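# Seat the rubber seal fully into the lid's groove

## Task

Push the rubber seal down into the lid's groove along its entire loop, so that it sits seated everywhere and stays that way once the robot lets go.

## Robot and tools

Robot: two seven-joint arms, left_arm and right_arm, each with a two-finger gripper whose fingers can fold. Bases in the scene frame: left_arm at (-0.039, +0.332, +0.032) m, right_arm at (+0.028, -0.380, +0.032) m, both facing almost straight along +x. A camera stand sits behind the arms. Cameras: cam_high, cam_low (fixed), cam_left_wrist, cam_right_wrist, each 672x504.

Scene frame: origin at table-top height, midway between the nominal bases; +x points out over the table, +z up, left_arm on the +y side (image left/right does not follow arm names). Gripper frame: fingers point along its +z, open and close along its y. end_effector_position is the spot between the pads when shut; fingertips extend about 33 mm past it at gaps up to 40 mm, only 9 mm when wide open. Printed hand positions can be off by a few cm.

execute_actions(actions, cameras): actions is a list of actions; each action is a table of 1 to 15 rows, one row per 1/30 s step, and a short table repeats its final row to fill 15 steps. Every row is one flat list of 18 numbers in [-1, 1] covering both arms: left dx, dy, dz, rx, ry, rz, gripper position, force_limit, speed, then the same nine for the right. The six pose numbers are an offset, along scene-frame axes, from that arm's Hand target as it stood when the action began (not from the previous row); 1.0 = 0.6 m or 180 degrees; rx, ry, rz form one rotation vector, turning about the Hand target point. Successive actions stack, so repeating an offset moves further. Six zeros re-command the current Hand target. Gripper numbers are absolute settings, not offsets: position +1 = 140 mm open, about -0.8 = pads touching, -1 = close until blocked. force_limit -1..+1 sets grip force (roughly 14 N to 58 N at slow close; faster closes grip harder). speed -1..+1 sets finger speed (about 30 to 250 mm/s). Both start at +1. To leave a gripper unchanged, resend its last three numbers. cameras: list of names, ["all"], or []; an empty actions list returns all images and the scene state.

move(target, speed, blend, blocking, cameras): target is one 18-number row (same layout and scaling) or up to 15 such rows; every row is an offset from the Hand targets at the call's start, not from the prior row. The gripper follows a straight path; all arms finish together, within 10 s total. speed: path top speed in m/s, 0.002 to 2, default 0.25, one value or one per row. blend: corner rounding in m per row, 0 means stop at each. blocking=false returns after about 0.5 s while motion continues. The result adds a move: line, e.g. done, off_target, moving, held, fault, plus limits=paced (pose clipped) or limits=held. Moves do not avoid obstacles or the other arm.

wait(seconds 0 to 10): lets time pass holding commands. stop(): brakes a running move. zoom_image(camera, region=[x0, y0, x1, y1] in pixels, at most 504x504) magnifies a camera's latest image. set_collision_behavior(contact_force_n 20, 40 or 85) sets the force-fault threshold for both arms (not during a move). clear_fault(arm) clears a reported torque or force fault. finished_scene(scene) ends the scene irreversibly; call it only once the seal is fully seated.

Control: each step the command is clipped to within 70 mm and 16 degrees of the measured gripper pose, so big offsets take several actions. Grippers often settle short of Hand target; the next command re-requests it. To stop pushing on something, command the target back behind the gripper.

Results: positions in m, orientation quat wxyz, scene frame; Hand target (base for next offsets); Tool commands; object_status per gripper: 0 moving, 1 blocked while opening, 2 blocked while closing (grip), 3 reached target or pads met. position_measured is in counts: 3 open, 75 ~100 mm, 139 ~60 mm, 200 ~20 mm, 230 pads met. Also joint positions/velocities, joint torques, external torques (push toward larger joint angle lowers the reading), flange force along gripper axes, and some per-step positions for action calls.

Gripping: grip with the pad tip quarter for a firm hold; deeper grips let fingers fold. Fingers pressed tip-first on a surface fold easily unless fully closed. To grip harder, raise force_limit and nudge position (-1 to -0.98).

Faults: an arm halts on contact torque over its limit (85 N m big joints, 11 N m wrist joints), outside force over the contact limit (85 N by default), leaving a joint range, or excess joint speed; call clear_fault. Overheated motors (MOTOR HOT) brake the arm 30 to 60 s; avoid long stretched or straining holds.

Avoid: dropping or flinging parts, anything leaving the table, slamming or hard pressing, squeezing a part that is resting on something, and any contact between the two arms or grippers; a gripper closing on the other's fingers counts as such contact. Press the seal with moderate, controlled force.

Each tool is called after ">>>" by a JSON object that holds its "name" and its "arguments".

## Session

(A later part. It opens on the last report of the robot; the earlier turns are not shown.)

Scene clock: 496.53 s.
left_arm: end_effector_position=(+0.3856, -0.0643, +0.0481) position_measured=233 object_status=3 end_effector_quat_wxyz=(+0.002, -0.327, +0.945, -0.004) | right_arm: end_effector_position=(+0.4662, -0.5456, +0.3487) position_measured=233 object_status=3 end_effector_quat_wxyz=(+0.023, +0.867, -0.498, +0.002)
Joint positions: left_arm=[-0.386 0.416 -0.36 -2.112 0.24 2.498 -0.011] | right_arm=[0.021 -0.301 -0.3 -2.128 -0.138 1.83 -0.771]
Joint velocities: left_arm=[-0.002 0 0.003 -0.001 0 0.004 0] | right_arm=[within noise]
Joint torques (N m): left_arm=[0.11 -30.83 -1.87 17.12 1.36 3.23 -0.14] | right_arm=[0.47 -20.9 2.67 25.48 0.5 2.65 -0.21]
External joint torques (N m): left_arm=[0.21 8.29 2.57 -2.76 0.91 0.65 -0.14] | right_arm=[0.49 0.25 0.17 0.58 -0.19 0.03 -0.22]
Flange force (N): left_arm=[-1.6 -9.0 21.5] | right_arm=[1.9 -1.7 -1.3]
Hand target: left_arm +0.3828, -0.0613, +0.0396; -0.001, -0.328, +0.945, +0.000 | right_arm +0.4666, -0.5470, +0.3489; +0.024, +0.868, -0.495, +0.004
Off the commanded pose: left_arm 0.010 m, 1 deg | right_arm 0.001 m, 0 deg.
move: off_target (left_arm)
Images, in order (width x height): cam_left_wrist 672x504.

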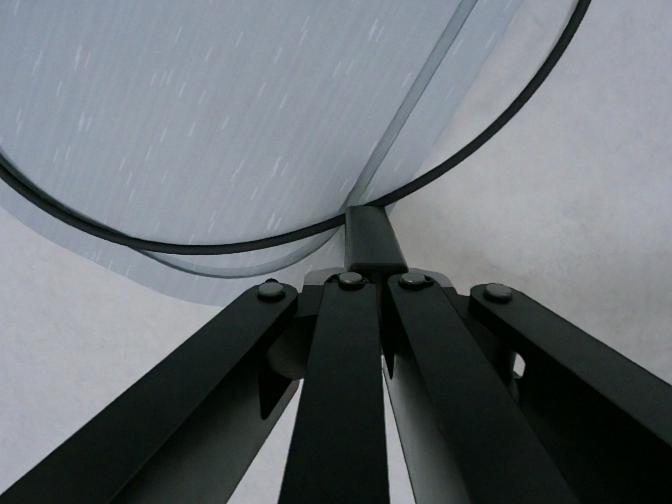

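>>> {"name": "move", "arguments": {"target": [[0,0,0.05,0,0,0,-1,-1,0,0,0,0,0,0,0,-1,-1,0],[-0.175,-0.1213,0.331,0,0,0,-1,-1,0,0,0,0,0,0,0,-1,-1,0]], "speed": [0.05,0.15], "cameras": ["cam_left_wrist"]}}

Scene clock: 506.40 s.
left_arm: end_effector_position=(+0.2784, -0.1341, +0.2379) position_measured=233 object_status=3 end_effector_quat_wxyz=(+0.001, -0.324, +0.946, +0.000) | right_arm: end_effector_position=(+0.4662, -0.5456, +0.3487) position_measured=233 object_status=3 end_effector_quat_wxyz=(+0.023, +0.867, -0.498, +0.002)
Joint positions: left_arm=[-0.448 0.071 -0.53 -2.028 0.043 2.089 -0.093] | right_arm=[0.021 -0.301 -0.3 -2.128 -0.138 1.83 -0.771]
Joint velocities: left_arm=[0.001 0 0 0 -0.001 -0.002 -0.004] | right_arm=[within noise]
Joint torques (N m): left_arm=[0.54 -30.05 -0.57 24.17 0.25 2.49 -0.3] | right_arm=[0.45 -20.94 2.69 25.49 0.48 2.68 -0.23]
External joint torques (N m): left_arm=[0.55 0.39 0.54 -0.03 -0.4 -0.11 -0.3] | right_arm=[0.37 0.01 0.08 0.66 -0.21 0.05 -0.23]
Flange force (N): left_arm=[-0.4 -0.6 0.0] | right_arm=[1.7 -1.2 -1.5]
Hand target: left_arm +0.2778, -0.1341, +0.2382; -0.001, -0.328, +0.945, +0.000 | right_arm +0.4666, -0.5470, +0.3489; +0.024, +0.868, -0.495, +0.004
Off the commanded pose: left_arm 0.001 m, 1 deg | right_arm 0.001 m, 0 deg.
move: done
Images, in order (width x height): cam_left_wrist 672x504.

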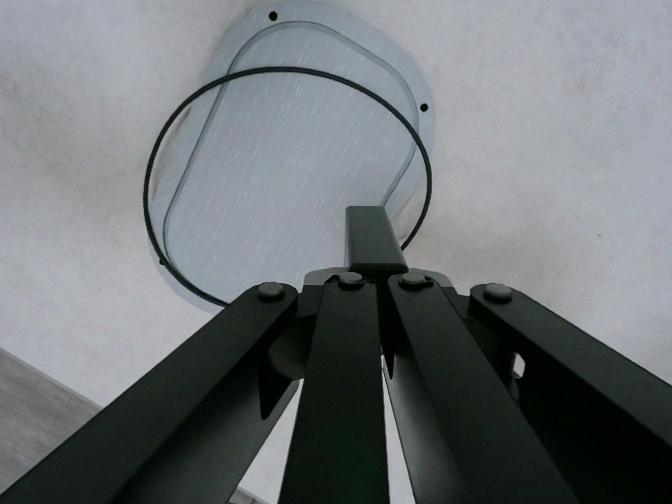

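>>> {"name": "move", "arguments": {"target": [[0.2397,-0.2473,-0.28,0,0,0,-1,-1,0,0,0,0,0,0,0,-1,-1,0],[0.2397,-0.2473,-0.3287,0,0,0,-1,-1,0,0,0,0,0,0,0,-1,-1,0],[0.2077,-0.2047,-0.3287,0,0,0,-1,-1,0,0,0,0,0,0,0,-1,-1,0],[0.2077,-0.2047,-0.3203,0,0,0,-1,-1,0,0,0,0,0,0,0,-1,-1,0],[0.1897,-0.1807,-0.3203,0,0,0,-1,-1,0,0,0,0,0,0,0,-1,-1,0],[0.1957,-0.1887,-0.315,0,0,0,-1,-1,0,0,0,0,0,0,0,-1,-1,0]], "speed": [0.1,0.04,0.015,0.02,0.015,0.03]}}

>>> {"name": "move", "arguments": {"target": [[0,0,0.06,0,0,0,-1,-1,0,0,0,0,0,0,0,-1,-1,0],[-0.1957,0.1887,0.315,0,0,0,-1,-1,0,0,0,0,0,0,0,-1,-1,0]], "speed": [0.05,0.15], "cameras": ["cam_left_wrist"]}}

Scene clock: 528.73 s.
left_arm: end_effector_position=(+0.3974, -0.2467, +0.0498) position_measured=233 object_status=3 end_effector_quat_wxyz=(+0.001, -0.326, +0.945, -0.001) | right_arm: end_effector_position=(+0.4662, -0.5456, +0.3487) position_measured=233 object_status=3 end_effector_quat_wxyz=(+0.023, +0.867, -0.498, +0.002)
Joint positions: left_arm=[-0.648 0.811 -0.356 -1.433 0.318 2.189 -0.186] | right_arm=[0.021 -0.301 -0.3 -2.128 -0.138 1.83 -0.771]
Joint velocities: left_arm=[0 0.001 0.001 -0.001 0.001 -0.004 -0.001] | right_arm=[within noise]
Joint torques (N m): left_arm=[-0.02 -51.35 -6.94 22.76 0.36 2.46 -0.19] | right_arm=[0.49 -20.83 2.68 25.4 0.48 2.66 -0.25]
External joint torques (N m): left_arm=[0.04 1.16 0.45 0.08 -0.26 -0.14 -0.18] | right_arm=[0.44 0.19 0.1 0.5 -0.21 0.03 -0.25]
Flange force (N): left_arm=[0.3 -4.6 1.7] | right_arm=[1.7 -1.3 -1.1]
Hand target: left_arm +0.3952, -0.2473, +0.0492; -0.001, -0.328, +0.945, +0.000 | right_arm +0.4666, -0.5470, +0.3489; +0.024, +0.868, -0.495, +0.004
Off the commanded pose: left_arm 0.002 m, 0 deg | right_arm 0.001 m, 0 deg.
move: done

Scene clock: 532.27 s.
left_arm: end_effector_position=(+0.2783, -0.1350, +0.2379) position_measured=233 object_status=3 end_effector_quat_wxyz=(+0.000, -0.330, +0.944, +0.000) | right_arm: end_effector_position=(+0.4662, -0.5456, +0.3487) position_measured=233 object_status=3 end_effector_quat_wxyz=(+0.023, +0.867, -0.498, +0.002)
Joint positions: left_arm=[-0.472 0.072 -0.506 -2.025 0.041 2.089 -0.105] | right_arm=[0.021 -0.301 -0.3 -2.128 -0.138 1.83 -0.771]
Joint velocities: left_arm=[0 0 -0.002 -0.001 -0.001 0 0.006] | right_arm=[within noise]
Joint torques (N m): left_arm=[1.02 -31 -0.6 23.38 0.25 2.4 0.2] | right_arm=[0.48 -20.95 2.64 25.48 0.49 2.67 -0.22]
External joint torques (N m): left_arm=[1.12 -0.18 0.57 -0.78 -0.4 -0.19 0.2] | right_arm=[0.44 0.11 0.07 0.57 -0.2 0.03 -0.23]
Flange force (N): left_arm=[-2.3 4.7 0.1] | right_arm=[1.7 -1.3 -1.3]
Hand target: left_arm +0.2778, -0.1341, +0.2382; -0.001, -0.328, +0.945, +0.000 | right_arm +0.4666, -0.5470, +0.3489; +0.024, +0.868, -0.495, +0.004
Off the commanded pose: left_arm 0.001 m, 0 deg | right_arm 0.001 m, 0 deg.
move: done
Images, in order (width x height): cam_left_wrist 672x504.

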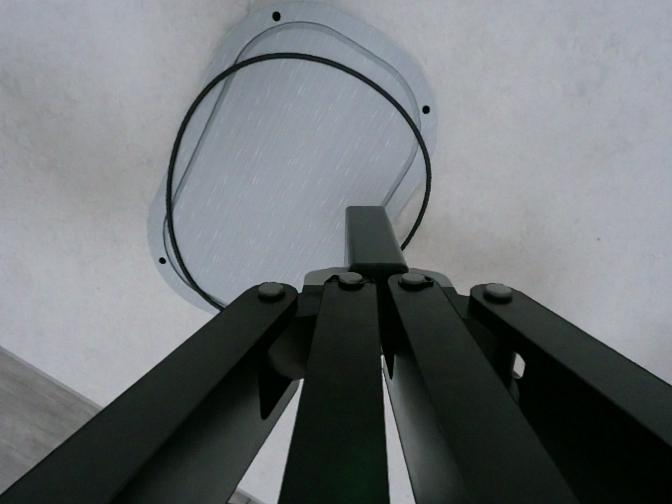

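>>> {"name": "move", "arguments": {"target": [[-0.0503,0.1393,-0.28,0,0,0,-1,-1,0,0,0,0,0,0,0,-1,-1,0],[-0.0503,0.1393,-0.3287,0,0,0,-1,-1,0,0,0,0,0,0,0,-1,-1,0],[-0.0233,0.1033,-0.3287,0,0,0,-1,-1,0,0,0,0,0,0,0,-1,-1,0],[-0.0233,0.1033,-0.3203,0,0,0,-1,-1,0,0,0,0,0,0,0,-1,-1,0],[-0.0113,0.0873,-0.3203,0,0,0,-1,-1,0,0,0,0,0,0,0,-1,-1,0],[-0.0173,0.0953,-0.315,0,0,0,-1,-1,0,0,0,0,0,0,0,-1,-1,0]], "speed": [0.1,0.04,0.015,0.02,0.015,0.03]}}

>>> {"name": "move", "arguments": {"target": [[0,0,0.06,0,0,0,-1,-1,0,0,0,0,0,0,0,-1,-1,0],[0.0173,-0.0953,0.315,0,0,0,-1,-1,0,0,0,0,0,0,0,-1,-1,0]], "speed": [0.05,0.15], "cameras": ["cam_left_wrist"]}}

Scene clock: 548.50 s.
left_arm: end_effector_position=(+0.2672, -0.0766, +0.0484) position_measured=233 object_status=3 end_effector_quat_wxyz=(+0.000, -0.327, +0.945, +0.002) | right_arm: end_effector_position=(+0.4662, -0.5456, +0.3487) position_measured=233 object_status=3 end_effector_quat_wxyz=(+0.023, +0.867, -0.498, +0.002)
Joint positions: left_arm=[-0.512 0.257 -0.395 -2.356 0.187 2.583 -0.157] | right_arm=[0.021 -0.301 -0.3 -2.128 -0.138 1.83 -0.771]
Joint torques (N m): left_arm=[0.87 -33.06 -2.85 17.67 -0.07 2.7 0.14] | right_arm=[0.51 -20.88 2.69 25.45 0.47 2.67 -0.21]
External joint torques (N m): left_arm=[0.86 -0.12 -0.06 -1.12 -0.47 0.12 0.14] | right_arm=[0.44 0.15 0.09 0.61 -0.22 0.05 -0.22]
Flange force (N): left_arm=[-1.8 5.5 -1.8] | right_arm=[1.8 -1.5 -1.4]
Hand target: left_arm +0.2674, -0.0769, +0.0492; -0.001, -0.328, +0.945, +0.000 | right_arm +0.4666, -0.5470, +0.3489; +0.024, +0.868, -0.495, +0.004
Off the commanded pose: left_arm 0.001 m, 0 deg | right_arm 0.001 m, 0 deg.
move: done

Scene clock: 551.60 s.
left_arm: end_effector_position=(+0.2796, -0.1336, +0.2386) position_measured=233 object_status=3 end_effector_quat_wxyz=(+0.001, -0.327, +0.945, -0.001) | right_arm: end_effector_position=(+0.4662, -0.5456, +0.3487) position_measured=233 object_status=3 end_effector_quat_wxyz=(+0.023, +0.867, -0.498, +0.002)
Joint positions: left_arm=[-0.493 0.068 -0.482 -2.028 0.038 2.089 -0.094] | right_arm=[0.021 -0.301 -0.3 -2.128 -0.138 1.83 -0.771]
Joint velocities: left_arm=[-0.002 0 -0.001 0.002 0 -0.005 0.001] | right_arm=[within noise]
Joint torques (N m): left_arm=[0.29 -30.1 -0.96 24.23 0.38 2.39 -0.1] | right_arm=[0.47 -20.89 2.65 25.42 0.49 2.66 -0.18]
External joint torques (N m): left_arm=[0.28 0.88 -0.01 0.11 -0.27 -0.19 -0.1] | right_arm=[0.43 0.17 0.08 0.5 -0.2 0.03 -0.19]
Flange force (N): left_arm=[0.1 -3.0 0.1] | right_arm=[1.6 -1.3 -1.1]
Hand target: left_arm +0.2778, -0.1341, +0.2382; -0.001, -0.328, +0.945, +0.000 | right_arm +0.4666, -0.5470, +0.3489; +0.024, +0.868, -0.495, +0.004
Off the commanded pose: left_arm 0.002 m, 0 deg | right_arm 0.001 m, 0 deg.
move: done
Images, in order (width x height): cam_left_wrist 672x504.

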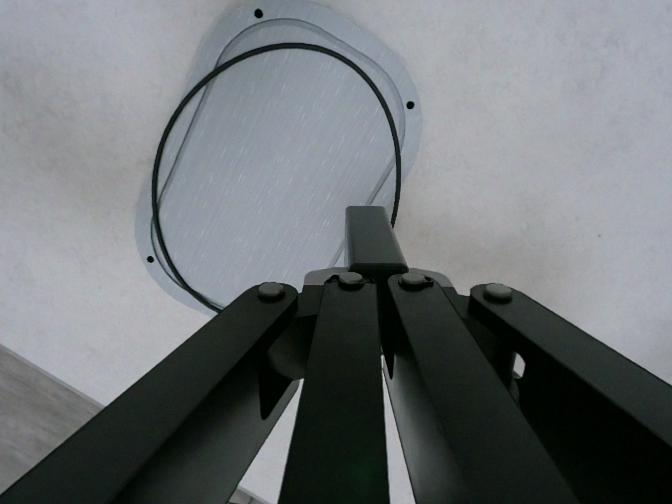

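>>> {"name": "move", "arguments": {"target": [0.15,0.05,-0.12,0,0,0,-1,-1,0,0,0,0,0,0,0,-1,-1,0], "speed": 0.12, "cameras": ["cam_left_wrist"]}}

Scene clock: 555.70 s.
left_arm: end_effector_position=(+0.3666, -0.1034, +0.1660) position_measured=233 object_status=3 end_effector_quat_wxyz=(-0.002, -0.332, +0.943, +0.002) | right_arm: end_effector_position=(+0.4662, -0.5456, +0.3487) position_measured=233 object_status=3 end_effector_quat_wxyz=(+0.023, +0.867, -0.498, +0.002)
Joint positions: left_arm=[-0.427 0.255 -0.408 -1.988 0.121 2.214 -0.009] | right_arm=[0.021 -0.301 -0.3 -2.128 -0.138 1.83 -0.771]
Joint velocities: left_arm=[-0.001 0 0 0 0 0.001 0.007] | right_arm=[within noise]
Joint torques (N m): left_arm=[0.56 -36.32 -2.83 23.2 1.28 2.81 0.23] | right_arm=[0.49 -20.93 2.69 25.46 0.5 2.65 -0.2]
External joint torques (N m): left_arm=[0.46 0.7 0.14 0.1 0.68 0.26 0.23] | right_arm=[0.43 0.18 0.08 0.56 -0.19 0.02 -0.2]
Flange force (N): left_arm=[-1.0 -2.5 1.8] | right_arm=[1.8 -1.5 -1.3]
Hand target: left_arm +0.3678, -0.1041, +0.1662; -0.001, -0.328, +0.945, +0.000 | right_arm +0.4666, -0.5470, +0.3489; +0.024, +0.868, -0.495, +0.004
Off the commanded pose: left_arm 0.001 m, 1 deg | right_arm 0.001 m, 0 deg.
move: done
Images, in order (width x height): cam_left_wrist 672x504.

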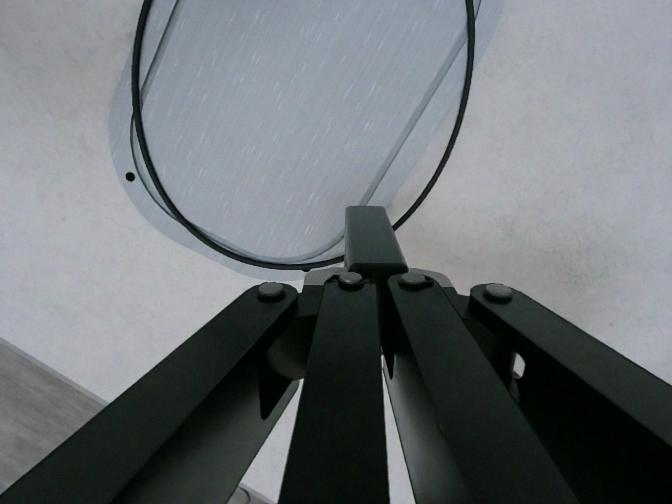

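>>> {"name": "move", "arguments": {"target": [[-0.0402,0.1103,-0.16,0,0,0,-1,-1,0,0,0,0,0,0,0,-1,-1,0],[-0.0402,0.1103,-0.2087,0,0,0,-1,-1,0,0,0,0,0,0,0,-1,-1,0],[-0.0375,0.0622,-0.2087,0,0,0,-1,-1,0,0,0,0,0,0,0,-1,-1,0],[-0.0375,0.0622,-0.2003,0,0,0,-1,-1,0,0,0,0,0,0,0,-1,-1,0],[-0.0362,0.0405,-0.2003,0,0,0,-1,-1,0,0,0,0,0,0,0,-1,-1,0],[-0.0372,0.053,-0.195,0,0,0,-1,-1,0,0,0,0,0,0,0,-1,-1,0]], "speed": [0.1,0.04,0.015,0.02,0.015,0.03]}}

>>> {"name": "move", "arguments": {"target": [[0,0,0.06,0,0,0,-1,-1,0,0,0,0,0,0,0,-1,-1,0],[0.0372,-0.053,0.195,0,0,0,-1,-1,0,0,0,0,0,0,0,-1,-1,0]], "speed": [0.05,0.15], "cameras": ["cam_left_wrist"]}}

Scene clock: 574.73 s.
left_arm: end_effector_position=(+0.3458, -0.0724, +0.0485) position_measured=233 object_status=3 end_effector_quat_wxyz=(+0.000, -0.329, +0.944, +0.001) | right_arm: end_effector_position=(+0.4662, -0.5456, +0.3487) position_measured=233 object_status=3 end_effector_quat_wxyz=(+0.023, +0.867, -0.498, +0.002)
Joint positions: left_arm=[-0.479 0.361 -0.321 -2.187 0.193 2.52 -0.044] | right_arm=[0.021 -0.301 -0.3 -2.128 -0.138 1.83 -0.771]
Joint velocities: left_arm=[0.001 0 -0.006 -0.001 0 0 0] | right_arm=[within noise]
Joint torques (N m): left_arm=[0.99 -37.81 -3.04 19.06 0.12 2.6 0.25] | right_arm=[0.53 -20.93 2.63 25.48 0.49 2.67 -0.18]
External joint torques (N m): left_arm=[0.81 -0.19 0.1 -0.59 -0.31 0.04 0.25] | right_arm=[0.58 0.22 0.15 0.55 -0.19 0.04 -0.18]
Flange force (N): left_arm=[-1.4 3.6 -1.3] | right_arm=[1.7 -1.7 -1.2]
Hand target: left_arm +0.3455, -0.0723, +0.0492; -0.001, -0.328, +0.945, +0.000 | right_arm +0.4666, -0.5470, +0.3489; +0.024, +0.868, -0.495, +0.004
Off the commanded pose: left_arm 0.001 m, 0 deg | right_arm 0.001 m, 0 deg.
move: done

Scene clock: 577.30 s.
left_arm: end_effector_position=(+0.3688, -0.1041, +0.1667) position_measured=233 object_status=3 end_effector_quat_wxyz=(+0.001, -0.329, +0.944, +0.000) | right_arm: end_effector_position=(+0.4662, -0.5456, +0.3487) position_measured=233 object_status=3 end_effector_quat_wxyz=(+0.023, +0.867, -0.498, +0.002)
Joint positions: left_arm=[-0.451 0.252 -0.383 -1.988 0.12 2.221 -0.001] | right_arm=[0.021 -0.301 -0.3 -2.128 -0.138 1.83 -0.771]
Joint velocities: left_arm=[0.002 0.001 0.001 0.001 -0.001 -0.004 0.001] | right_arm=[within noise]
Joint torques (N m): left_arm=[0.81 -36.23 -2.71 23.19 0.28 2.38 0.3] | right_arm=[0.47 -20.95 2.68 25.51 0.49 2.66 -0.19]
External joint torques (N m): left_arm=[0.95 1.11 0.27 0.01 -0.32 -0.2 0.3] | right_arm=[0.36 0.05 0.02 0.61 -0.21 0.03 -0.19]
Flange force (N): left_arm=[-2.0 -2.3 0.6] | right_arm=[1.7 -1.2 -1.4]
Hand target: left_arm +0.3678, -0.1041, +0.1662; -0.001, -0.328, +0.945, +0.000 | right_arm +0.4666, -0.5470, +0.3489; +0.024, +0.868, -0.495, +0.004
Off the commanded pose: left_arm 0.001 m, 0 deg | right_arm 0.001 m, 0 deg.
move: done
Images, in order (width x height): cam_left_wrist 672x504.

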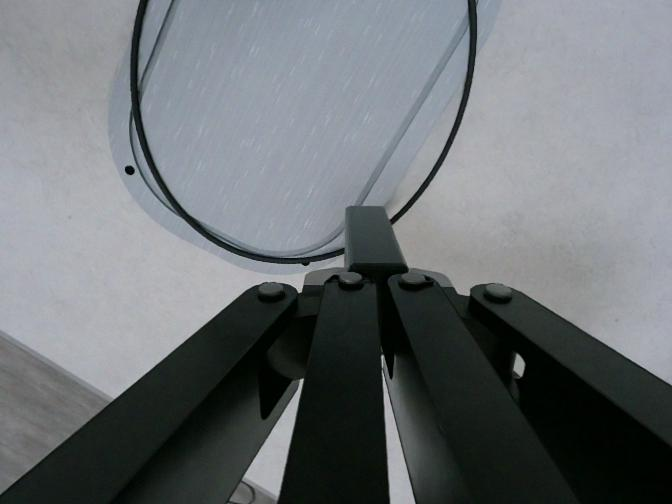

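>>> {"name": "move", "arguments": {"target": [[-0.0402,0.1103,-0.16,0,0,0,-1,-1,0,0,0,0,0,0,0,-1,-1,0],[-0.0402,0.1103,-0.2147,0,0,0,-1,-1,0,0,0,0,0,0,0,-1,-1,0],[-0.0375,0.0592,-0.2147,0,0,0,-1,-1,0,0,0,0,0,0,0,-1,-1,0]], "speed": [0.1,0.04,0.015], "cameras": ["cam_left_wrist"]}}

Scene clock: 589.10 s.
left_arm: end_effector_position=(+0.3455, -0.0671, +0.0373) position_measured=233 object_status=3 end_effector_quat_wxyz=(-0.001, -0.327, +0.945, +0.001) | right_arm: end_effector_position=(+0.4662, -0.5456, +0.3487) position_measured=233 object_status=3 end_effector_quat_wxyz=(+0.023, +0.867, -0.498, +0.002)
Joint positions: left_arm=[-0.494 0.374 -0.296 -2.201 0.188 2.549 -0.029] | right_arm=[0.021 -0.301 -0.3 -2.128 -0.138 1.83 -0.771]
Joint velocities: left_arm=[-0.003 -0.002 0.003 0.002 0.001 -0.001 -0.004] | right_arm=[within noise]
Joint torques (N m): left_arm=[-0.87 -37.06 -2.82 20.12 0.6 2.78 -0.25] | right_arm=[0.5 -20.91 2.61 25.45 0.49 2.65 -0.18]
External joint torques (N m): left_arm=[-0.78 0.77 0.41 0.96 0.18 0.22 -0.25] | right_arm=[0.56 0.13 0.15 0.58 -0.2 0.03 -0.19]
Flange force (N): left_arm=[0.9 -5.8 3.4] | right_arm=[1.5 -1.5 -1.4]
Hand target: left_arm +0.3453, -0.0686, +0.0373; -0.001, -0.328, +0.945, +0.000 | right_arm +0.4666, -0.5470, +0.3489; +0.024, +0.868, -0.495, +0.004
Off the commanded pose: left_arm 0.001 m, 0 deg | right_arm 0.001 m, 0 deg.
move: done
Images, in order (width x height): cam_left_wrist 672x504.

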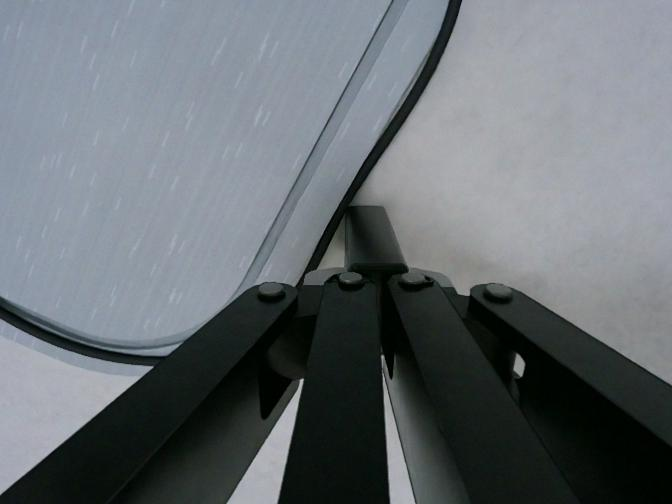

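>>> {"name": "move", "arguments": {"target": [[0,-0.003,0.0145,0,0,0,-1,-1,0,0,0,0,0,0,0,-1,-1,0],[0.002,-0.0317,0.0145,0,0,0,-1,-1,0,0,0,0,0,0,0,-1,-1,0]], "speed": [0.02,0.015], "cameras": ["cam_left_wrist"]}}

Scene clock: 595.87 s.
left_arm: end_effector_position=(+0.3479, -0.0865, +0.0471) position_measured=233 object_status=3 end_effector_quat_wxyz=(+0.000, -0.326, +0.945, +0.000) | right_arm: end_effector_position=(+0.4662, -0.5456, +0.3487) position_measured=233 object_status=3 end_effector_quat_wxyz=(+0.023, +0.867, -0.498, +0.002)
Joint positions: left_arm=[-0.521 0.387 -0.296 -2.145 0.186 2.509 -0.046] | right_arm=[0.021 -0.301 -0.3 -2.128 -0.138 1.83 -0.771]
Joint velocities: left_arm=[-0.003 0 0.002 0.001 -0.001 -0.002 -0.005] | right_arm=[within noise]
Joint torques (N m): left_arm=[-0.79 -37.12 -2.97 20.31 0.4 2.82 -0.22] | right_arm=[0.45 -20.85 2.62 25.43 0.51 2.67 -0.2]
External joint torques (N m): left_arm=[-0.77 1.86 0.34 0.48 -0.04 0.25 -0.23] | right_arm=[0.38 0.1 0.02 0.64 -0.19 0.06 -0.21]
Flange force (N): left_arm=[0.9 -6.4 5.1] | right_arm=[1.9 -1.4 -1.4]
Hand target: left_arm +0.3465, -0.0876, +0.0460; -0.001, -0.328, +0.945, +0.000 | right_arm +0.4666, -0.5470, +0.3489; +0.024, +0.868, -0.495, +0.004
Off the commanded pose: left_arm 0.002 m, 0 deg | right_arm 0.001 m, 0 deg.
move: done
Images, in order (width x height): cam_left_wrist 672x504.

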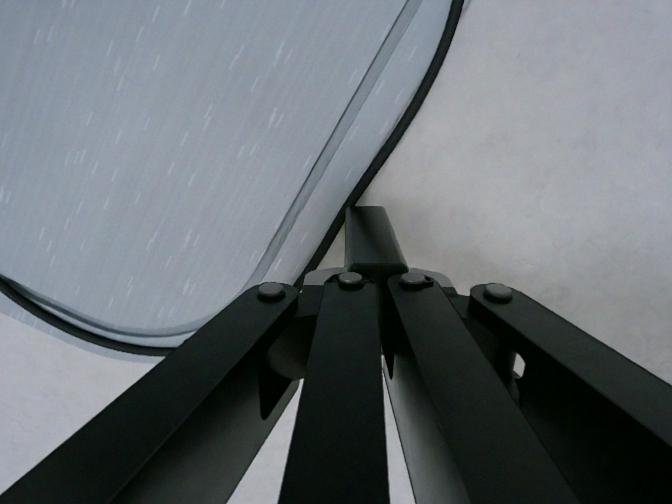

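>>> {"name": "move", "arguments": {"target": [[0,0.02,0.01,0,0,0,-1,-1,0,0,0,0,0,0,0,-1,-1,0],[0,0.05,0.1,0,0,0,-1,-1,0,0,0,0,0,0,0,-1,-1,0]], "speed": [0.02,0.05], "cameras": ["cam_left_wrist"]}}

Scene clock: 606.63 s.
left_arm: end_effector_position=(+0.3473, -0.0582, +0.1058) position_measured=233 object_status=3 end_effector_quat_wxyz=(+0.000, -0.330, +0.944, +0.000) | right_arm: end_effector_position=(+0.4662, -0.5456, +0.3487) position_measured=233 object_status=3 end_effector_quat_wxyz=(+0.023, +0.867, -0.498, +0.002)
Joint positions: left_arm=[-0.437 0.218 -0.35 -2.211 0.113 2.414 0.029] | right_arm=[0.021 -0.301 -0.3 -2.128 -0.138 1.83 -0.771]
Joint velocities: left_arm=[-0.001 0 0 -0.001 0 -0.002 0.006] | right_arm=[within noise]
Joint torques (N m): left_arm=[1.15 -34.53 -2.13 20.52 0.08 2.4 0.22] | right_arm=[0.51 -20.91 2.65 25.43 0.49 2.65 -0.22]
External joint torques (N m): left_arm=[1.17 0.13 0.06 -0.68 -0.42 -0.17 0.22] | right_arm=[0.5 0.14 0.12 0.58 -0.2 0.03 -0.22]
Flange force (N): left_arm=[-1.6 3.3 -0.8] | right_arm=[1.7 -1.5 -1.3]
Hand target: left_arm +0.3465, -0.0576, +0.1060; -0.001, -0.328, +0.945, +0.000 | right_arm +0.4666, -0.5470, +0.3489; +0.024, +0.868, -0.495, +0.004
Off the commanded pose: left_arm 0.001 m, 0 deg | right_arm 0.001 m, 0 deg.
move: done
Images, in order (width x height): cam_left_wrist 672x504.

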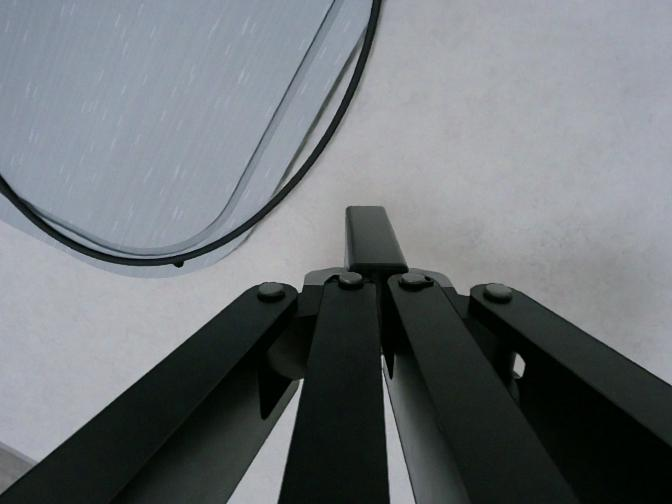

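>>> {"name": "move", "arguments": {"target": [[0.0648,-0.036,-0.07,0,0,0,-1,-1,0,0,0,0,0,0,0,-1,-1,0],[0.0648,-0.036,-0.102,0,0,0,-1,-1,0,0,0,0,0,0,0,-1,-1,0],[0.0637,-0.071,-0.102,0,0,0,-1,-1,0,0,0,0,0,0,0,-1,-1,0],[0.0637,-0.06,-0.095,0,0,0,-1,-1,0,0,0,0,0,0,0,-1,-1,0],[0.0637,-0.06,0,0,0,0,-1,-1,0,0,0,0,0,0,0,-1,-1,0]], "speed": [0.1,0.04,0.015,0.03,0.05], "cameras": ["cam_left_wrist"]}}

Scene clock: 622.83 s.
left_arm: end_effector_position=(+0.3850, -0.0937, +0.1052) position_measured=233 object_status=3 end_effector_quat_wxyz=(+0.000, -0.329, +0.944, +0.000) | right_arm: end_effector_position=(+0.4662, -0.5456, +0.3487) position_measured=233 object_status=3 end_effector_quat_wxyz=(+0.023, +0.867, -0.498, +0.002)
Joint positions: left_arm=[-0.484 0.354 -0.311 -2.012 0.15 2.344 0.011] | right_arm=[0.021 -0.301 -0.3 -2.128 -0.138 1.83 -0.771]
Joint velocities: left_arm=[0 0 -0.001 -0.001 0.001 -0.004 0.003] | right_arm=[within noise]
Joint torques (N m): left_arm=[1.03 -39.41 -2.85 21.65 0.18 2.45 0.2] | right_arm=[0.51 -20.92 2.68 25.44 0.49 2.65 -0.18]
External joint torques (N m): left_arm=[1.11 0.6 0.45 -0.33 -0.35 -0.14 0.2] | right_arm=[0.44 -0.01 0.09 0.68 -0.2 0.04 -0.18]
Flange force (N): left_arm=[-1.9 0.6 0.3] | right_arm=[1.5 -1.3 -1.6]
Hand target: left_arm +0.3847, -0.0936, +0.1060; -0.001, -0.328, +0.945, +0.000 | right_arm +0.4666, -0.5470, +0.3489; +0.024, +0.868, -0.495, +0.004
Off the commanded pose: left_arm 0.001 m, 0 deg | right_arm 0.001 m, 0 deg.
move: done
Images, in order (width x height): cam_left_wrist 672x504.

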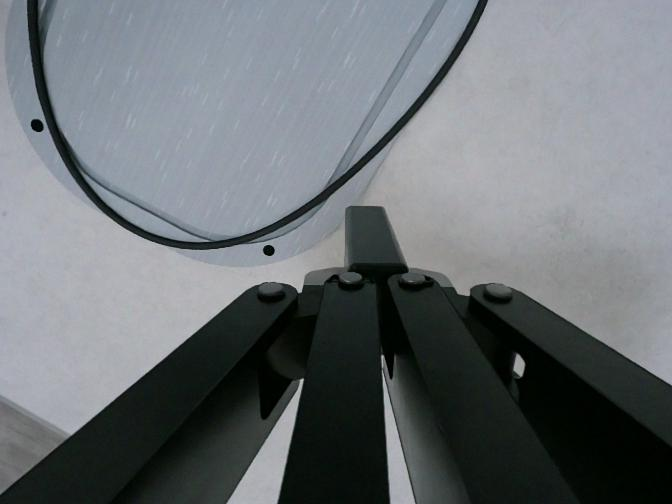

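>>> {"name": "move", "arguments": {"target": [[-0.0829,0.0167,-0.07,0,0,0,-1,-1,0,0,0,0,0,0,0,-1,-1,0],[-0.0829,0.0167,-0.1025,0,0,0,-1,-1,0,0,0,0,0,0,0,-1,-1,0],[-0.081,-0.0287,-0.1025,0,0,0,-1,-1,0,0,0,0,0,0,0,-1,-1,0],[-0.081,-0.019,-0.095,0,0,0,-1,-1,0,0,0,0,0,0,0,-1,-1,0],[-0.05,0,0.05,0,0,0,-1,-1,0,0,0,0,0,0,0,-1,-1,0]], "speed": [0.1,0.04,0.015,0.03,0.05], "cameras": ["cam_left_wrist"]}}

Scene clock: 636.47 s.
left_arm: end_effector_position=(+0.3550, -0.0936, +0.1351) position_measured=233 object_status=3 end_effector_quat_wxyz=(+0.000, -0.330, +0.944, +0.001) | right_arm: end_effector_position=(+0.4662, -0.5456, +0.3487) position_measured=233 object_status=3 end_effector_quat_wxyz=(+0.023, +0.867, -0.498, +0.002)
Joint positions: left_arm=[-0.517 0.247 -0.312 -2.078 0.103 2.31 0.004] | right_arm=[0.021 -0.301 -0.3 -2.128 -0.138 1.83 -0.771]
Joint velocities: left_arm=[0.001 0 0 0.001 0 -0.003 0.006] | right_arm=[within noise]
Joint torques (N m): left_arm=[0.98 -36.7 -2.19 22.3 0.16 2.4 0.18] | right_arm=[0.51 -20.93 2.72 25.45 0.47 2.67 -0.22]
External joint torques (N m): left_arm=[0.96 0.31 0.02 -0.06 -0.39 -0.17 0.18] | right_arm=[0.54 0.2 0.22 0.52 -0.21 0.04 -0.22]
Flange force (N): left_arm=[-1.5 0.2 -0.4] | right_arm=[1.5 -1.5 -1.2]
Hand target: left_arm +0.3547, -0.0936, +0.1360; -0.001, -0.328, +0.945, +0.000 | right_arm +0.4666, -0.5470, +0.3489; +0.024, +0.868, -0.495, +0.004
Off the commanded pose: left_arm 0.001 m, 0 deg | right_arm 0.001 m, 0 deg.
move: done
Images, in order (width x height): cam_left_wrist 672x504.

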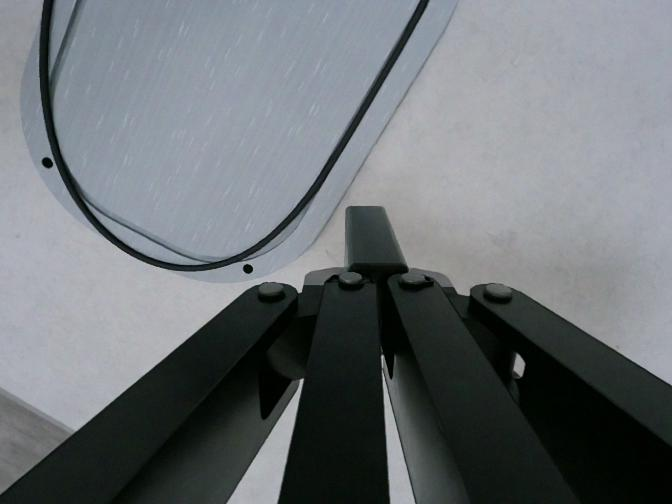

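>>> {"name": "move", "arguments": {"target": [[0.2327,-0.138,-0.1,0,0,0,-1,-1,0,0,0,0,0,0,0,-1,-1,0],[0.2327,-0.138,-0.151,0,0,0,-1,-1,0,0,0,0,0,0,0,-1,-1,0],[0.2055,-0.1442,-0.151,0,0,0,-1,-1,0,0,0,0,0,0,0,-1,-1,0],[0.215,-0.142,-0.145,0,0,0,-1,-1,0,0,0,0,0,0,0,-1,-1,0],[0,0,0,0,0,0,-1,-1,0,0,0,0,0,0,0,-1,-1,0]], "speed": [0.1,0.04,0.015,0.03,0.1], "cameras": ["cam_left_wrist"]}}

>>> {"name": "zoom_image", "arguments": {"camera": "cam_left_wrist", "region": [0, 0, 480, 300]}}

Scene clock: 652.83 s.
left_arm: end_effector_position=(+0.3546, -0.0927, +0.1351) position_measured=233 object_status=3 end_effector_quat_wxyz=(+0.000, -0.329, +0.944, +0.003) | right_arm: end_effector_position=(+0.4662, -0.5456, +0.3487) position_measured=233 object_status=3 end_effector_quat_wxyz=(+0.023, +0.867, -0.498, +0.002)
Joint positions: left_arm=[-0.518 0.248 -0.31 -2.075 0.103 2.304 0.006] | right_arm=[0.021 -0.301 -0.3 -2.128 -0.138 1.83 -0.771]
Joint torques (N m): left_arm=[0.77 -37.11 -2.16 21.67 0.12 2.78 0.24] | right_arm=[0.52 -20.91 2.65 25.43 0.48 2.66 -0.19]
External joint torques (N m): left_arm=[0.91 -0.02 0.2 -0.7 -0.43 0.21 0.24] | right_arm=[0.43 0.15 0.02 0.53 -0.21 0.03 -0.19]
Flange force (N): left_arm=[-1.4 4.1 0.3] | right_arm=[1.7 -1.3 -1.2]
Hand target: left_arm +0.3547, -0.0936, +0.1360; -0.001, -0.328, +0.945, +0.000 | right_arm +0.4666, -0.5470, +0.3489; +0.024, +0.868, -0.495, +0.004
Off the commanded pose: left_arm 0.001 m, 0 deg | right_arm 0.001 m, 0 deg.
move: done
Images, in order (width x height): cam_left_wrist 672x504.

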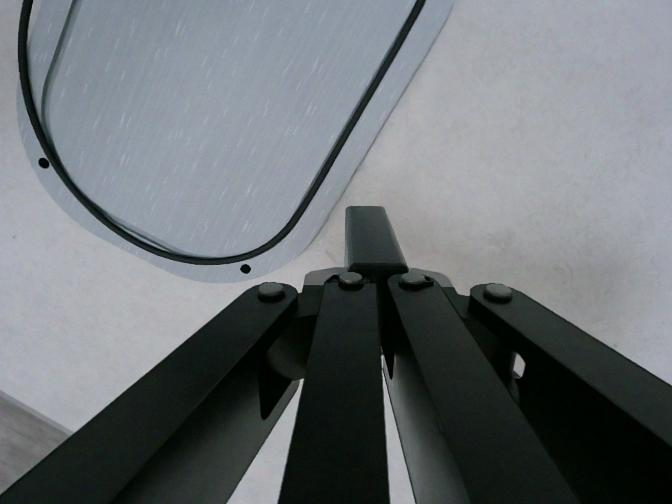

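Scaled by 1.050 from the camera's 672x504 image, which has a finer 960x720 frame.

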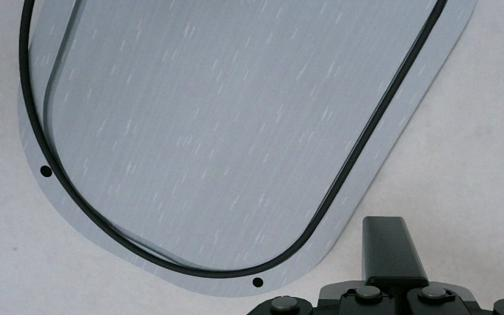

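>>> {"name": "move", "arguments": {"target": [[0.1095,-0.0455,-0.1267,0,0,0,-1,-1,0,0,0,0,0,0,0,-1,-1,0],[0.1095,-0.0455,-0.1597,0,0,0,-1,-1,0,0,0,0,0,0,0,-1,-1,0]], "speed": [0.1,0.03], "cameras": ["cam_left_wrist"]}}

>>> {"name": "zoom_image", "arguments": {"camera": "cam_left_wrist", "region": [150, 60, 550, 270]}}

Scene clock: 664.00 s.
left_arm: end_effector_position=(+0.4208, -0.1216, +0.0446) position_measured=233 object_status=3 end_effector_quat_wxyz=(-0.001, -0.328, +0.945, -0.001) | right_arm: end_effector_position=(+0.4662, -0.5456, +0.3487) position_measured=233 object_status=3 end_effector_quat_wxyz=(+0.023, +0.867, -0.498, +0.002)
Joint positions: left_arm=[-0.545 0.573 -0.246 -1.836 0.19 2.386 0.006] | right_arm=[0.021 -0.301 -0.3 -2.128 -0.138 1.83 -0.771]
Joint velocities: left_arm=[-0.001 0 0 -0.002 0 0.003 0] | right_arm=[within noise]
Joint torques (N m): left_arm=[0.12 -41.53 -2.44 20.25 1.15 3.19 -0.19] | right_arm=[0.54 -20.88 2.66 25.48 0.51 2.67 -0.21]
External joint torques (N m): left_arm=[0.19 4.44 1.61 -1.09 0.64 0.62 -0.19] | right_arm=[0.41 0.17 -0.02 0.6 -0.19 0.04 -0.21]
Flange force (N): left_arm=[-0.8 -5.7 10.1] | right_arm=[2.0 -1.4 -1.3]
Hand target: left_arm +0.4204, -0.1209, +0.0402; -0.001, -0.328, +0.945, +0.000 | right_arm +0.4666, -0.5470, +0.3489; +0.024, +0.868, -0.495, +0.004
Off the commanded pose: left_arm 0.004 m, 0 deg | right_arm 0.001 m, 0 deg.
move: off_target (left_arm)
Images, in order (width x height): cam_left_wrist 672x504.

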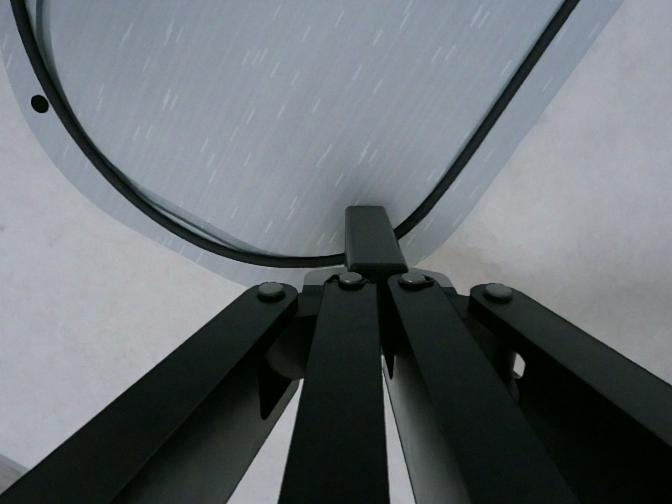

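Scaled by 1.260 from the camera's 672x504 image, which has a finer 960x720 frame.

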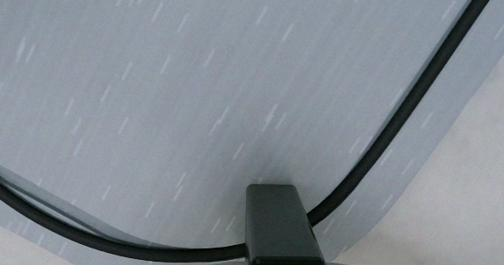

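>>> {"name": "move", "arguments": {"target": [[0,0,0.025,0,0,0,-1,-1,0,0,0,0,0,0,0,-1,-1,0],[-0.0373,0.022,0.025,0,0,0,-1,-1,0,0,0,0,0,0,0,-1,-1,0],[-0.038,0.022,-0.00,0,0,0,-1,-1,0,0,0,0,0,0,0,-1,-1,0]], "speed": [0.05,0.05,0.03], "cameras": ["cam_left_wrist"]}}

>>> {"name": "zoom_image", "arguments": {"camera": "cam_left_wrist", "region": [150, 60, 550, 270]}}

Scene clock: 672.13 s.
left_arm: end_effector_position=(+0.3987, -0.1084, +0.0448) position_measured=233 object_status=3 end_effector_quat_wxyz=(+0.000, -0.326, +0.945, -0.001) | right_arm: end_effector_position=(+0.4662, -0.5456, +0.3487) position_measured=233 object_status=3 end_effector_quat_wxyz=(+0.023, +0.867, -0.498, +0.002)
Joint positions: left_arm=[-0.543 0.509 -0.249 -1.945 0.183 2.433 -0.002] | right_arm=[0.021 -0.301 -0.3 -2.128 -0.138 1.83 -0.771]
Joint velocities: left_arm=[0 0.001 0.002 0 0 0.004 -0.001] | right_arm=[within noise]
Joint torques (N m): left_arm=[-0.2 -39.26 -2.22 19.46 0.95 3.28 -0.22] | right_arm=[0.49 -20.92 2.65 25.45 0.5 2.67 -0.18]
External joint torques (N m): left_arm=[-0.09 4.58 1.52 -1.41 0.46 0.7 -0.22] | right_arm=[0.5 -0.03 0.14 0.66 -0.19 0.05 -0.19]
Flange force (N): left_arm=[-0.2 -4.6 11.0] | right_arm=[1.4 -1.3 -1.5]
Hand target: left_arm +0.3976, -0.1077, +0.0402; -0.001, -0.328, +0.945, +0.000 | right_arm +0.4666, -0.5470, +0.3489; +0.024, +0.868, -0.495, +0.004
Off the commanded pose: left_arm 0.005 m, 0 deg | right_arm 0.001 m, 0 deg.
move: off_target (left_arm)
Images, in order (width x height): cam_left_wrist 672x504.

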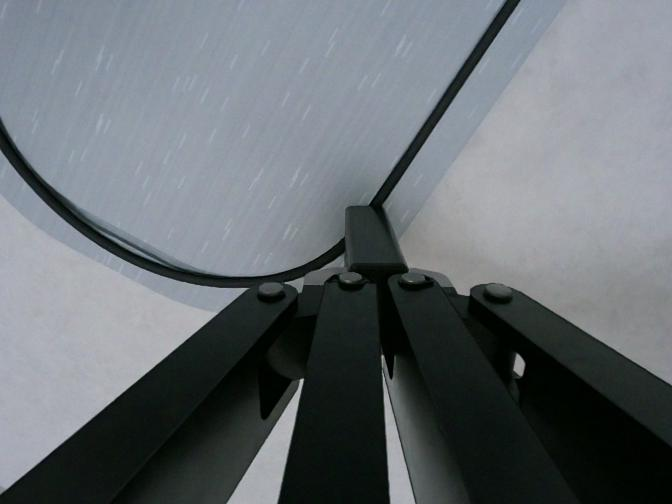

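Scaled by 1.260 from the camera's 672x504 image, which has a finer 960x720 frame.

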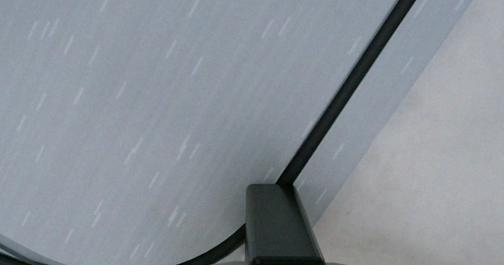

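>>> {"name": "move", "arguments": {"target": [[0,0,0.025,0,0,0,-1,-1,0,0,0,0,0,0,0,-1,-1,0],[-0.037,-0.004,0.025,0,0,0,-1,-1,0,0,0,0,0,0,0,-1,-1,0],[-0.038,-0.004,-0.00,0,0,0,-1,-1,0,0,0,0,0,0,0,-1,-1,0]], "speed": [0.05,0.05,0.03], "cameras": ["cam_left_wrist"]}}

>>> {"name": "zoom_image", "arguments": {"camera": "cam_left_wrist", "region": [150, 60, 550, 270]}}

Scene clock: 680.53 s.
left_arm: end_effector_position=(+0.3754, -0.1113, +0.0448) position_measured=233 object_status=3 end_effector_quat_wxyz=(-0.001, -0.326, +0.945, -0.001) | right_arm: end_effector_position=(+0.4662, -0.5456, +0.3487) position_measured=233 object_status=3 end_effector_quat_wxyz=(+0.023, +0.867, -0.498, +0.002)
Joint positions: left_arm=[-0.567 0.475 -0.253 -2.003 0.179 2.457 -0.03] | right_arm=[0.021 -0.301 -0.3 -2.128 -0.138 1.83 -0.771]
Joint velocities: left_arm=[-0.002 0 0.002 0.001 0 0.003 -0.002] | right_arm=[within noise]
Joint torques (N m): left_arm=[0.11 -37.97 -1.95 19.2 0.98 3.29 -0.28] | right_arm=[0.5 -20.93 2.65 25.49 0.48 2.66 -0.21]
External joint torques (N m): left_arm=[0.08 4.63 1.48 -1.44 0.51 0.69 -0.28] | right_arm=[0.5 0.07 0.13 0.66 -0.21 0.04 -0.22]
Flange force (N): left_arm=[-0.2 -4.6 11.5] | right_arm=[1.7 -1.4 -1.5]
Hand target: left_arm +0.3748, -0.1101, +0.0402; -0.001, -0.328, +0.945, +0.000 | right_arm +0.4666, -0.5470, +0.3489; +0.024, +0.868, -0.495, +0.004
Off the commanded pose: left_arm 0.005 m, 0 deg | right_arm 0.001 m, 0 deg.
move: off_target (left_arm)
Images, in order (width x height): cam_left_wrist 672x504.

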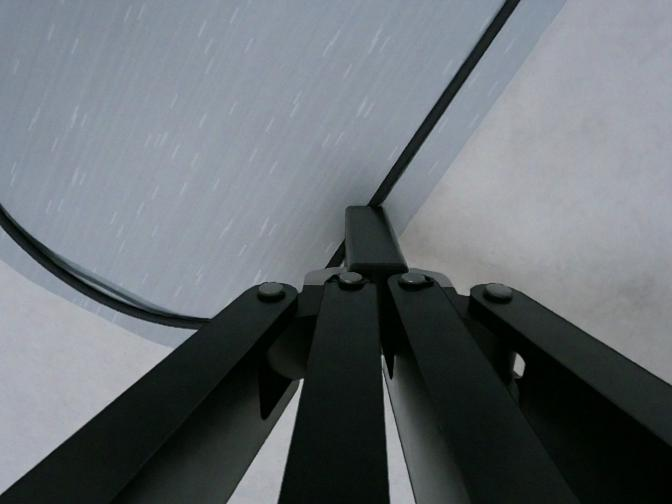

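Scaled by 1.260 from the camera's 672x504 image, which has a finer 960x720 frame.

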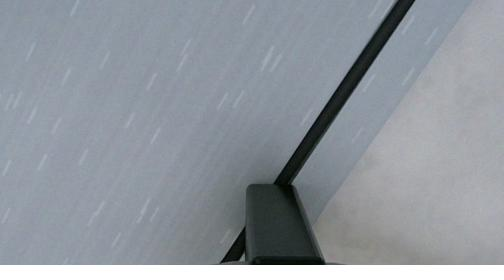

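>>> {"name": "move", "arguments": {"target": [[0,0,0.025,0,0,0,-1,-1,0,0,0,0,0,0,0,-1,-1,0],[-0.037,-0.002,0.025,0,0,0,-1,-1,0,0,0,0,0,0,0,-1,-1,0],[-0.038,-0.002,-0.00,0,0,0,-1,-1,0,0,0,0,0,0,0,-1,-1,0]], "speed": [0.05,0.05,0.03], "cameras": ["cam_left_wrist"]}}

>>> {"name": "zoom_image", "arguments": {"camera": "cam_left_wrist", "region": [150, 0, 550, 270]}}

Scene clock: 687.00 s.
left_arm: end_effector_position=(+0.3525, -0.1125, +0.0448) position_measured=233 object_status=3 end_effector_quat_wxyz=(-0.001, -0.326, +0.945, -0.001) | right_arm: end_effector_position=(+0.4662, -0.5456, +0.3487) position_measured=233 object_status=3 end_effector_quat_wxyz=(+0.023, +0.867, -0.498, +0.002)
Joint positions: left_arm=[-0.589 0.44 -0.256 -2.06 0.174 2.482 -0.058] | right_arm=[0.021 -0.301 -0.3 -2.128 -0.138 1.83 -0.771]
Joint velocities: left_arm=[-0.002 0.002 0.003 0.001 0.001 0.005 -0.002] | right_arm=[within noise]
Joint torques (N m): left_arm=[0.63 -36.41 -1.28 18.89 1.04 3.36 -0.32] | right_arm=[0.49 -20.91 2.72 25.43 0.48 2.67 -0.24]
External joint torques (N m): left_arm=[0.54 4.83 1.88 -1.39 0.58 0.78 -0.32] | right_arm=[0.48 -0.06 0.2 0.69 -0.2 0.06 -0.25]
Flange force (N): left_arm=[-0.8 -5.0 12.6] | right_arm=[1.4 -1.2 -1.6]
Hand target: left_arm +0.3520, -0.1113, +0.0402; -0.001, -0.328, +0.945, +0.000 | right_arm +0.4666, -0.5470, +0.3489; +0.024, +0.868, -0.495, +0.004
Off the commanded pose: left_arm 0.005 m, 0 deg | right_arm 0.001 m, 0 deg.
move: off_target (left_arm)
Images, in order (width x height): cam_left_wrist 672x504.

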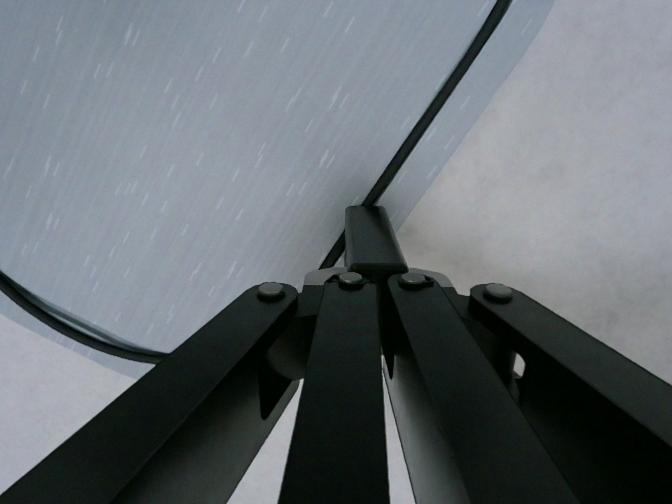

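Scaled by 1.260 from the camera's 672x504 image, which has a finer 960x720 frame.

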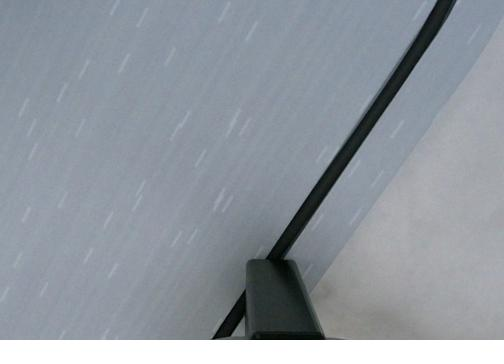

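>>> {"name": "move", "arguments": {"target": [[0,0,0.025,0,0,0,-1,-1,0,0,0,0,0,0,0,-1,-1,0],[-0.037,-0.0065,0.025,0,0,0,-1,-1,0,0,0,0,0,0,0,-1,-1,0],[-0.038,-0.0065,-0.00,0,0,0,-1,-1,0,0,0,0,0,0,0,-1,-1,0]], "speed": [0.05,0.05,0.03], "cameras": ["cam_left_wrist"]}}

>>> {"name": "zoom_image", "arguments": {"camera": "cam_left_wrist", "region": [150, 0, 550, 270]}}

Scene clock: 697.57 s.
left_arm: end_effector_position=(+0.3297, -0.1164, +0.0449) position_measured=233 object_status=3 end_effector_quat_wxyz=(-0.001, -0.326, +0.945, -0.001) | right_arm: end_effector_position=(+0.4662, -0.5456, +0.3487) position_measured=233 object_status=3 end_effector_quat_wxyz=(+0.023, +0.867, -0.498, +0.002)
Joint positions: left_arm=[-0.617 0.413 -0.259 -2.106 0.17 2.501 -0.09] | right_arm=[0.021 -0.301 -0.3 -2.128 -0.138 1.83 -0.771]
Joint velocities: left_arm=[-0.002 0 0.002 -0.001 -0.001 0.005 -0.003] | right_arm=[within noise]
Joint torques (N m): left_arm=[0.48 -35.32 -1.24 18.64 1.09 3.42 -0.28] | right_arm=[0.44 -20.93 2.62 25.47 0.49 2.65 -0.23]
External joint torques (N m): left_arm=[0.49 4.86 1.83 -1.37 0.64 0.84 -0.28] | right_arm=[0.51 0.06 0.18 0.65 -0.19 0.04 -0.24]
Flange force (N): left_arm=[-0.6 -5.2 13.2] | right_arm=[1.6 -1.4 -1.5]
Hand target: left_arm +0.3292, -0.1152, +0.0402; -0.001, -0.328, +0.945, +0.000 | right_arm +0.4666, -0.5470, +0.3489; +0.024, +0.868, -0.495, +0.004
Off the commanded pose: left_arm 0.005 m, 0 deg | right_arm 0.001 m, 0 deg.
move: off_target (left_arm)
Images, in order (width x height): cam_left_wrist 672x504.

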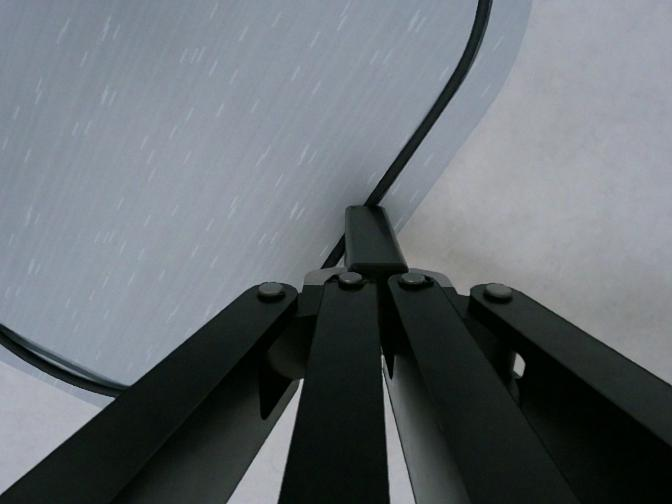

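Scaled by 1.260 from the camera's 672x504 image, which has a finer 960x720 frame.

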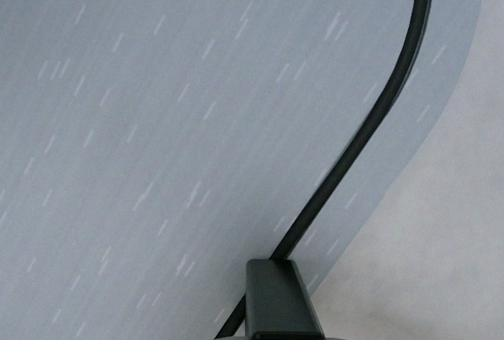

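>>> {"name": "move", "arguments": {"target": [[0,0,0.025,0,0,0,-1,-1,0,0,0,0,0,0,0,-1,-1,0],[-0.036,-0.003,0.025,0,0,0,-1,-1,0,0,0,0,0,0,0,-1,-1,0],[-0.037,-0.003,-0.00,0,0,0,-1,-1,0,0,0,0,0,0,0,-1,-1,0],[-0.037,-0.003,0.025,0,0,0,-1,-1,0,0,0,0,0,0,0,-1,-1,0],[-0.073,-0.007,0.025,0,0,0,-1,-1,0,0,0,0,0,0,0,-1,-1,0],[-0.073,-0.007,0,0,0,0,-1,-1,0,0,0,0,0,0,0,-1,-1,0]], "speed": [0.05,0.05,0.03,0.05,0.05,0.03], "cameras": ["cam_left_wrist"]}}

>>> {"name": "zoom_image", "arguments": {"camera": "cam_left_wrist", "region": [150, 0, 550, 270]}}

Scene clock: 708.60 s.
left_arm: end_effector_position=(+0.2857, -0.1207, +0.0449) position_measured=233 object_status=3 end_effector_quat_wxyz=(-0.001, -0.326, +0.946, -0.001) | right_arm: end_effector_position=(+0.4662, -0.5456, +0.3487) position_measured=233 object_status=3 end_effector_quat_wxyz=(+0.023, +0.867, -0.498, +0.002)
Joint positions: left_arm=[-0.67 0.359 -0.267 -2.195 0.161 2.537 -0.152] | right_arm=[0.021 -0.301 -0.3 -2.128 -0.138 1.83 -0.771]
Joint velocities: left_arm=[-0.003 0.001 0.003 -0.001 0 0.005 -0.004] | right_arm=[within noise]
Joint torques (N m): left_arm=[0.46 -32.93 -1.09 18.07 1.19 3.42 -0.27] | right_arm=[0.52 -20.89 2.63 25.45 0.48 2.65 -0.25]
External joint torques (N m): left_arm=[0.4 5.19 1.57 -1.52 0.77 0.83 -0.27] | right_arm=[0.48 0.18 0.06 0.57 -0.21 0.03 -0.25]
Flange force (N): left_arm=[-0.1 -5.7 14.7] | right_arm=[1.9 -1.4 -1.3]
Hand target: left_arm +0.2854, -0.1194, +0.0402; -0.001, -0.328, +0.945, +0.000 | right_arm +0.4666, -0.5470, +0.3489; +0.024, +0.868, -0.495, +0.004
Off the commanded pose: left_arm 0.005 m, 0 deg | right_arm 0.001 m, 0 deg.
move: off_target (left_arm)
Images, in order (width x height): cam_left_wrist 672x504.

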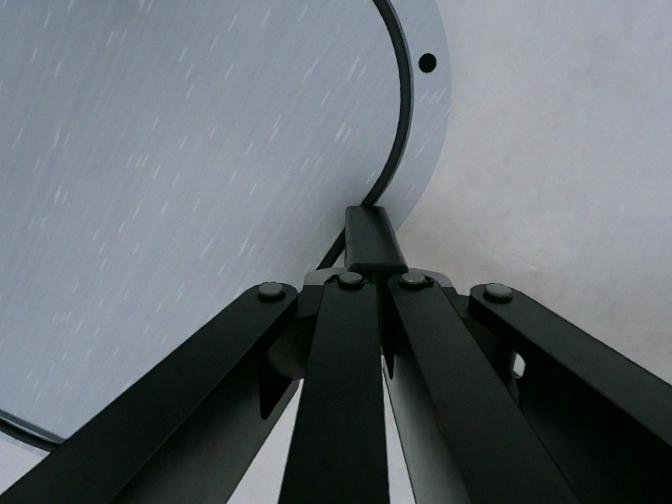

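Scaled by 1.260 from the camera's 672x504 image, which has a finer 960x720 frame.

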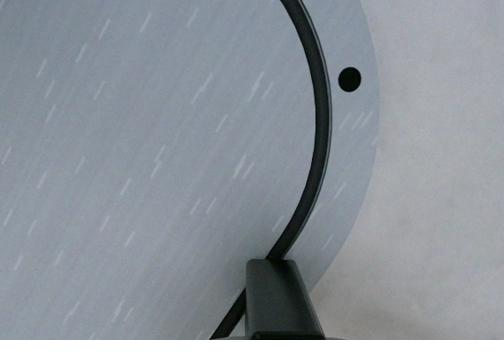

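>>> {"name": "move", "arguments": {"target": [[0,0,0.025,0,0,0,-1,-1,0,0,0,0,0,0,0,-1,-1,0],[-0.036,-0.0085,0.025,0,0,0,-1,-1,0,0,0,0,0,0,0,-1,-1,0],[-0.037,-0.0085,-0.00,0,0,0,-1,-1,0,0,0,0,0,0,0,-1,-1,0]], "speed": [0.05,0.05,0.03], "cameras": ["cam_left_wrist"]}}

>>> {"name": "zoom_image", "arguments": {"camera": "cam_left_wrist", "region": [150, 0, 550, 270]}}

Scene clock: 715.83 s.
left_arm: end_effector_position=(+0.2638, -0.1257, +0.0450) position_measured=233 object_status=3 end_effector_quat_wxyz=(+0.000, -0.326, +0.945, -0.001) | right_arm: end_effector_position=(+0.4662, -0.5456, +0.3487) position_measured=233 object_status=3 end_effector_quat_wxyz=(+0.023, +0.867, -0.498, +0.002)
Joint positions: left_arm=[-0.702 0.339 -0.272 -2.226 0.159 2.55 -0.189] | right_arm=[0.021 -0.301 -0.3 -2.128 -0.138 1.83 -0.771]
Joint velocities: left_arm=[0 0 0 0 0 0.006 -0.005] | right_arm=[within noise]
Joint torques (N m): left_arm=[0.08 -31.77 -0.74 17.79 1.17 3.37 -0.31] | right_arm=[0.5 -20.91 2.67 25.4 0.5 2.67 -0.2]
External joint torques (N m): left_arm=[-0.08 5.62 1.72 -1.69 0.75 0.77 -0.31] | right_arm=[0.55 0.15 0.19 0.54 -0.18 0.05 -0.21]
Flange force (N): left_arm=[0.9 -6.5 16.2] | right_arm=[1.5 -1.5 -1.2]
Hand target: left_arm +0.2632, -0.1245, +0.0402; -0.001, -0.328, +0.945, +0.000 | right_arm +0.4666, -0.5470, +0.3489; +0.024, +0.868, -0.495, +0.004
Off the commanded pose: left_arm 0.005 m, 0 deg | right_arm 0.001 m, 0 deg.
move: off_target (left_arm)
Images, in order (width x height): cam_left_wrist 672x504.

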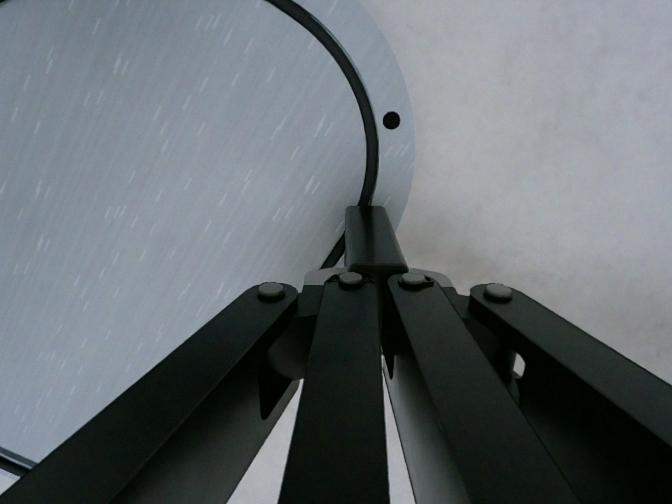

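Scaled by 1.260 from the camera's 672x504 image, which has a finer 960x720 frame.

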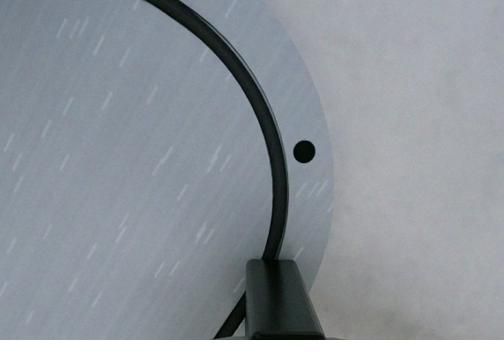

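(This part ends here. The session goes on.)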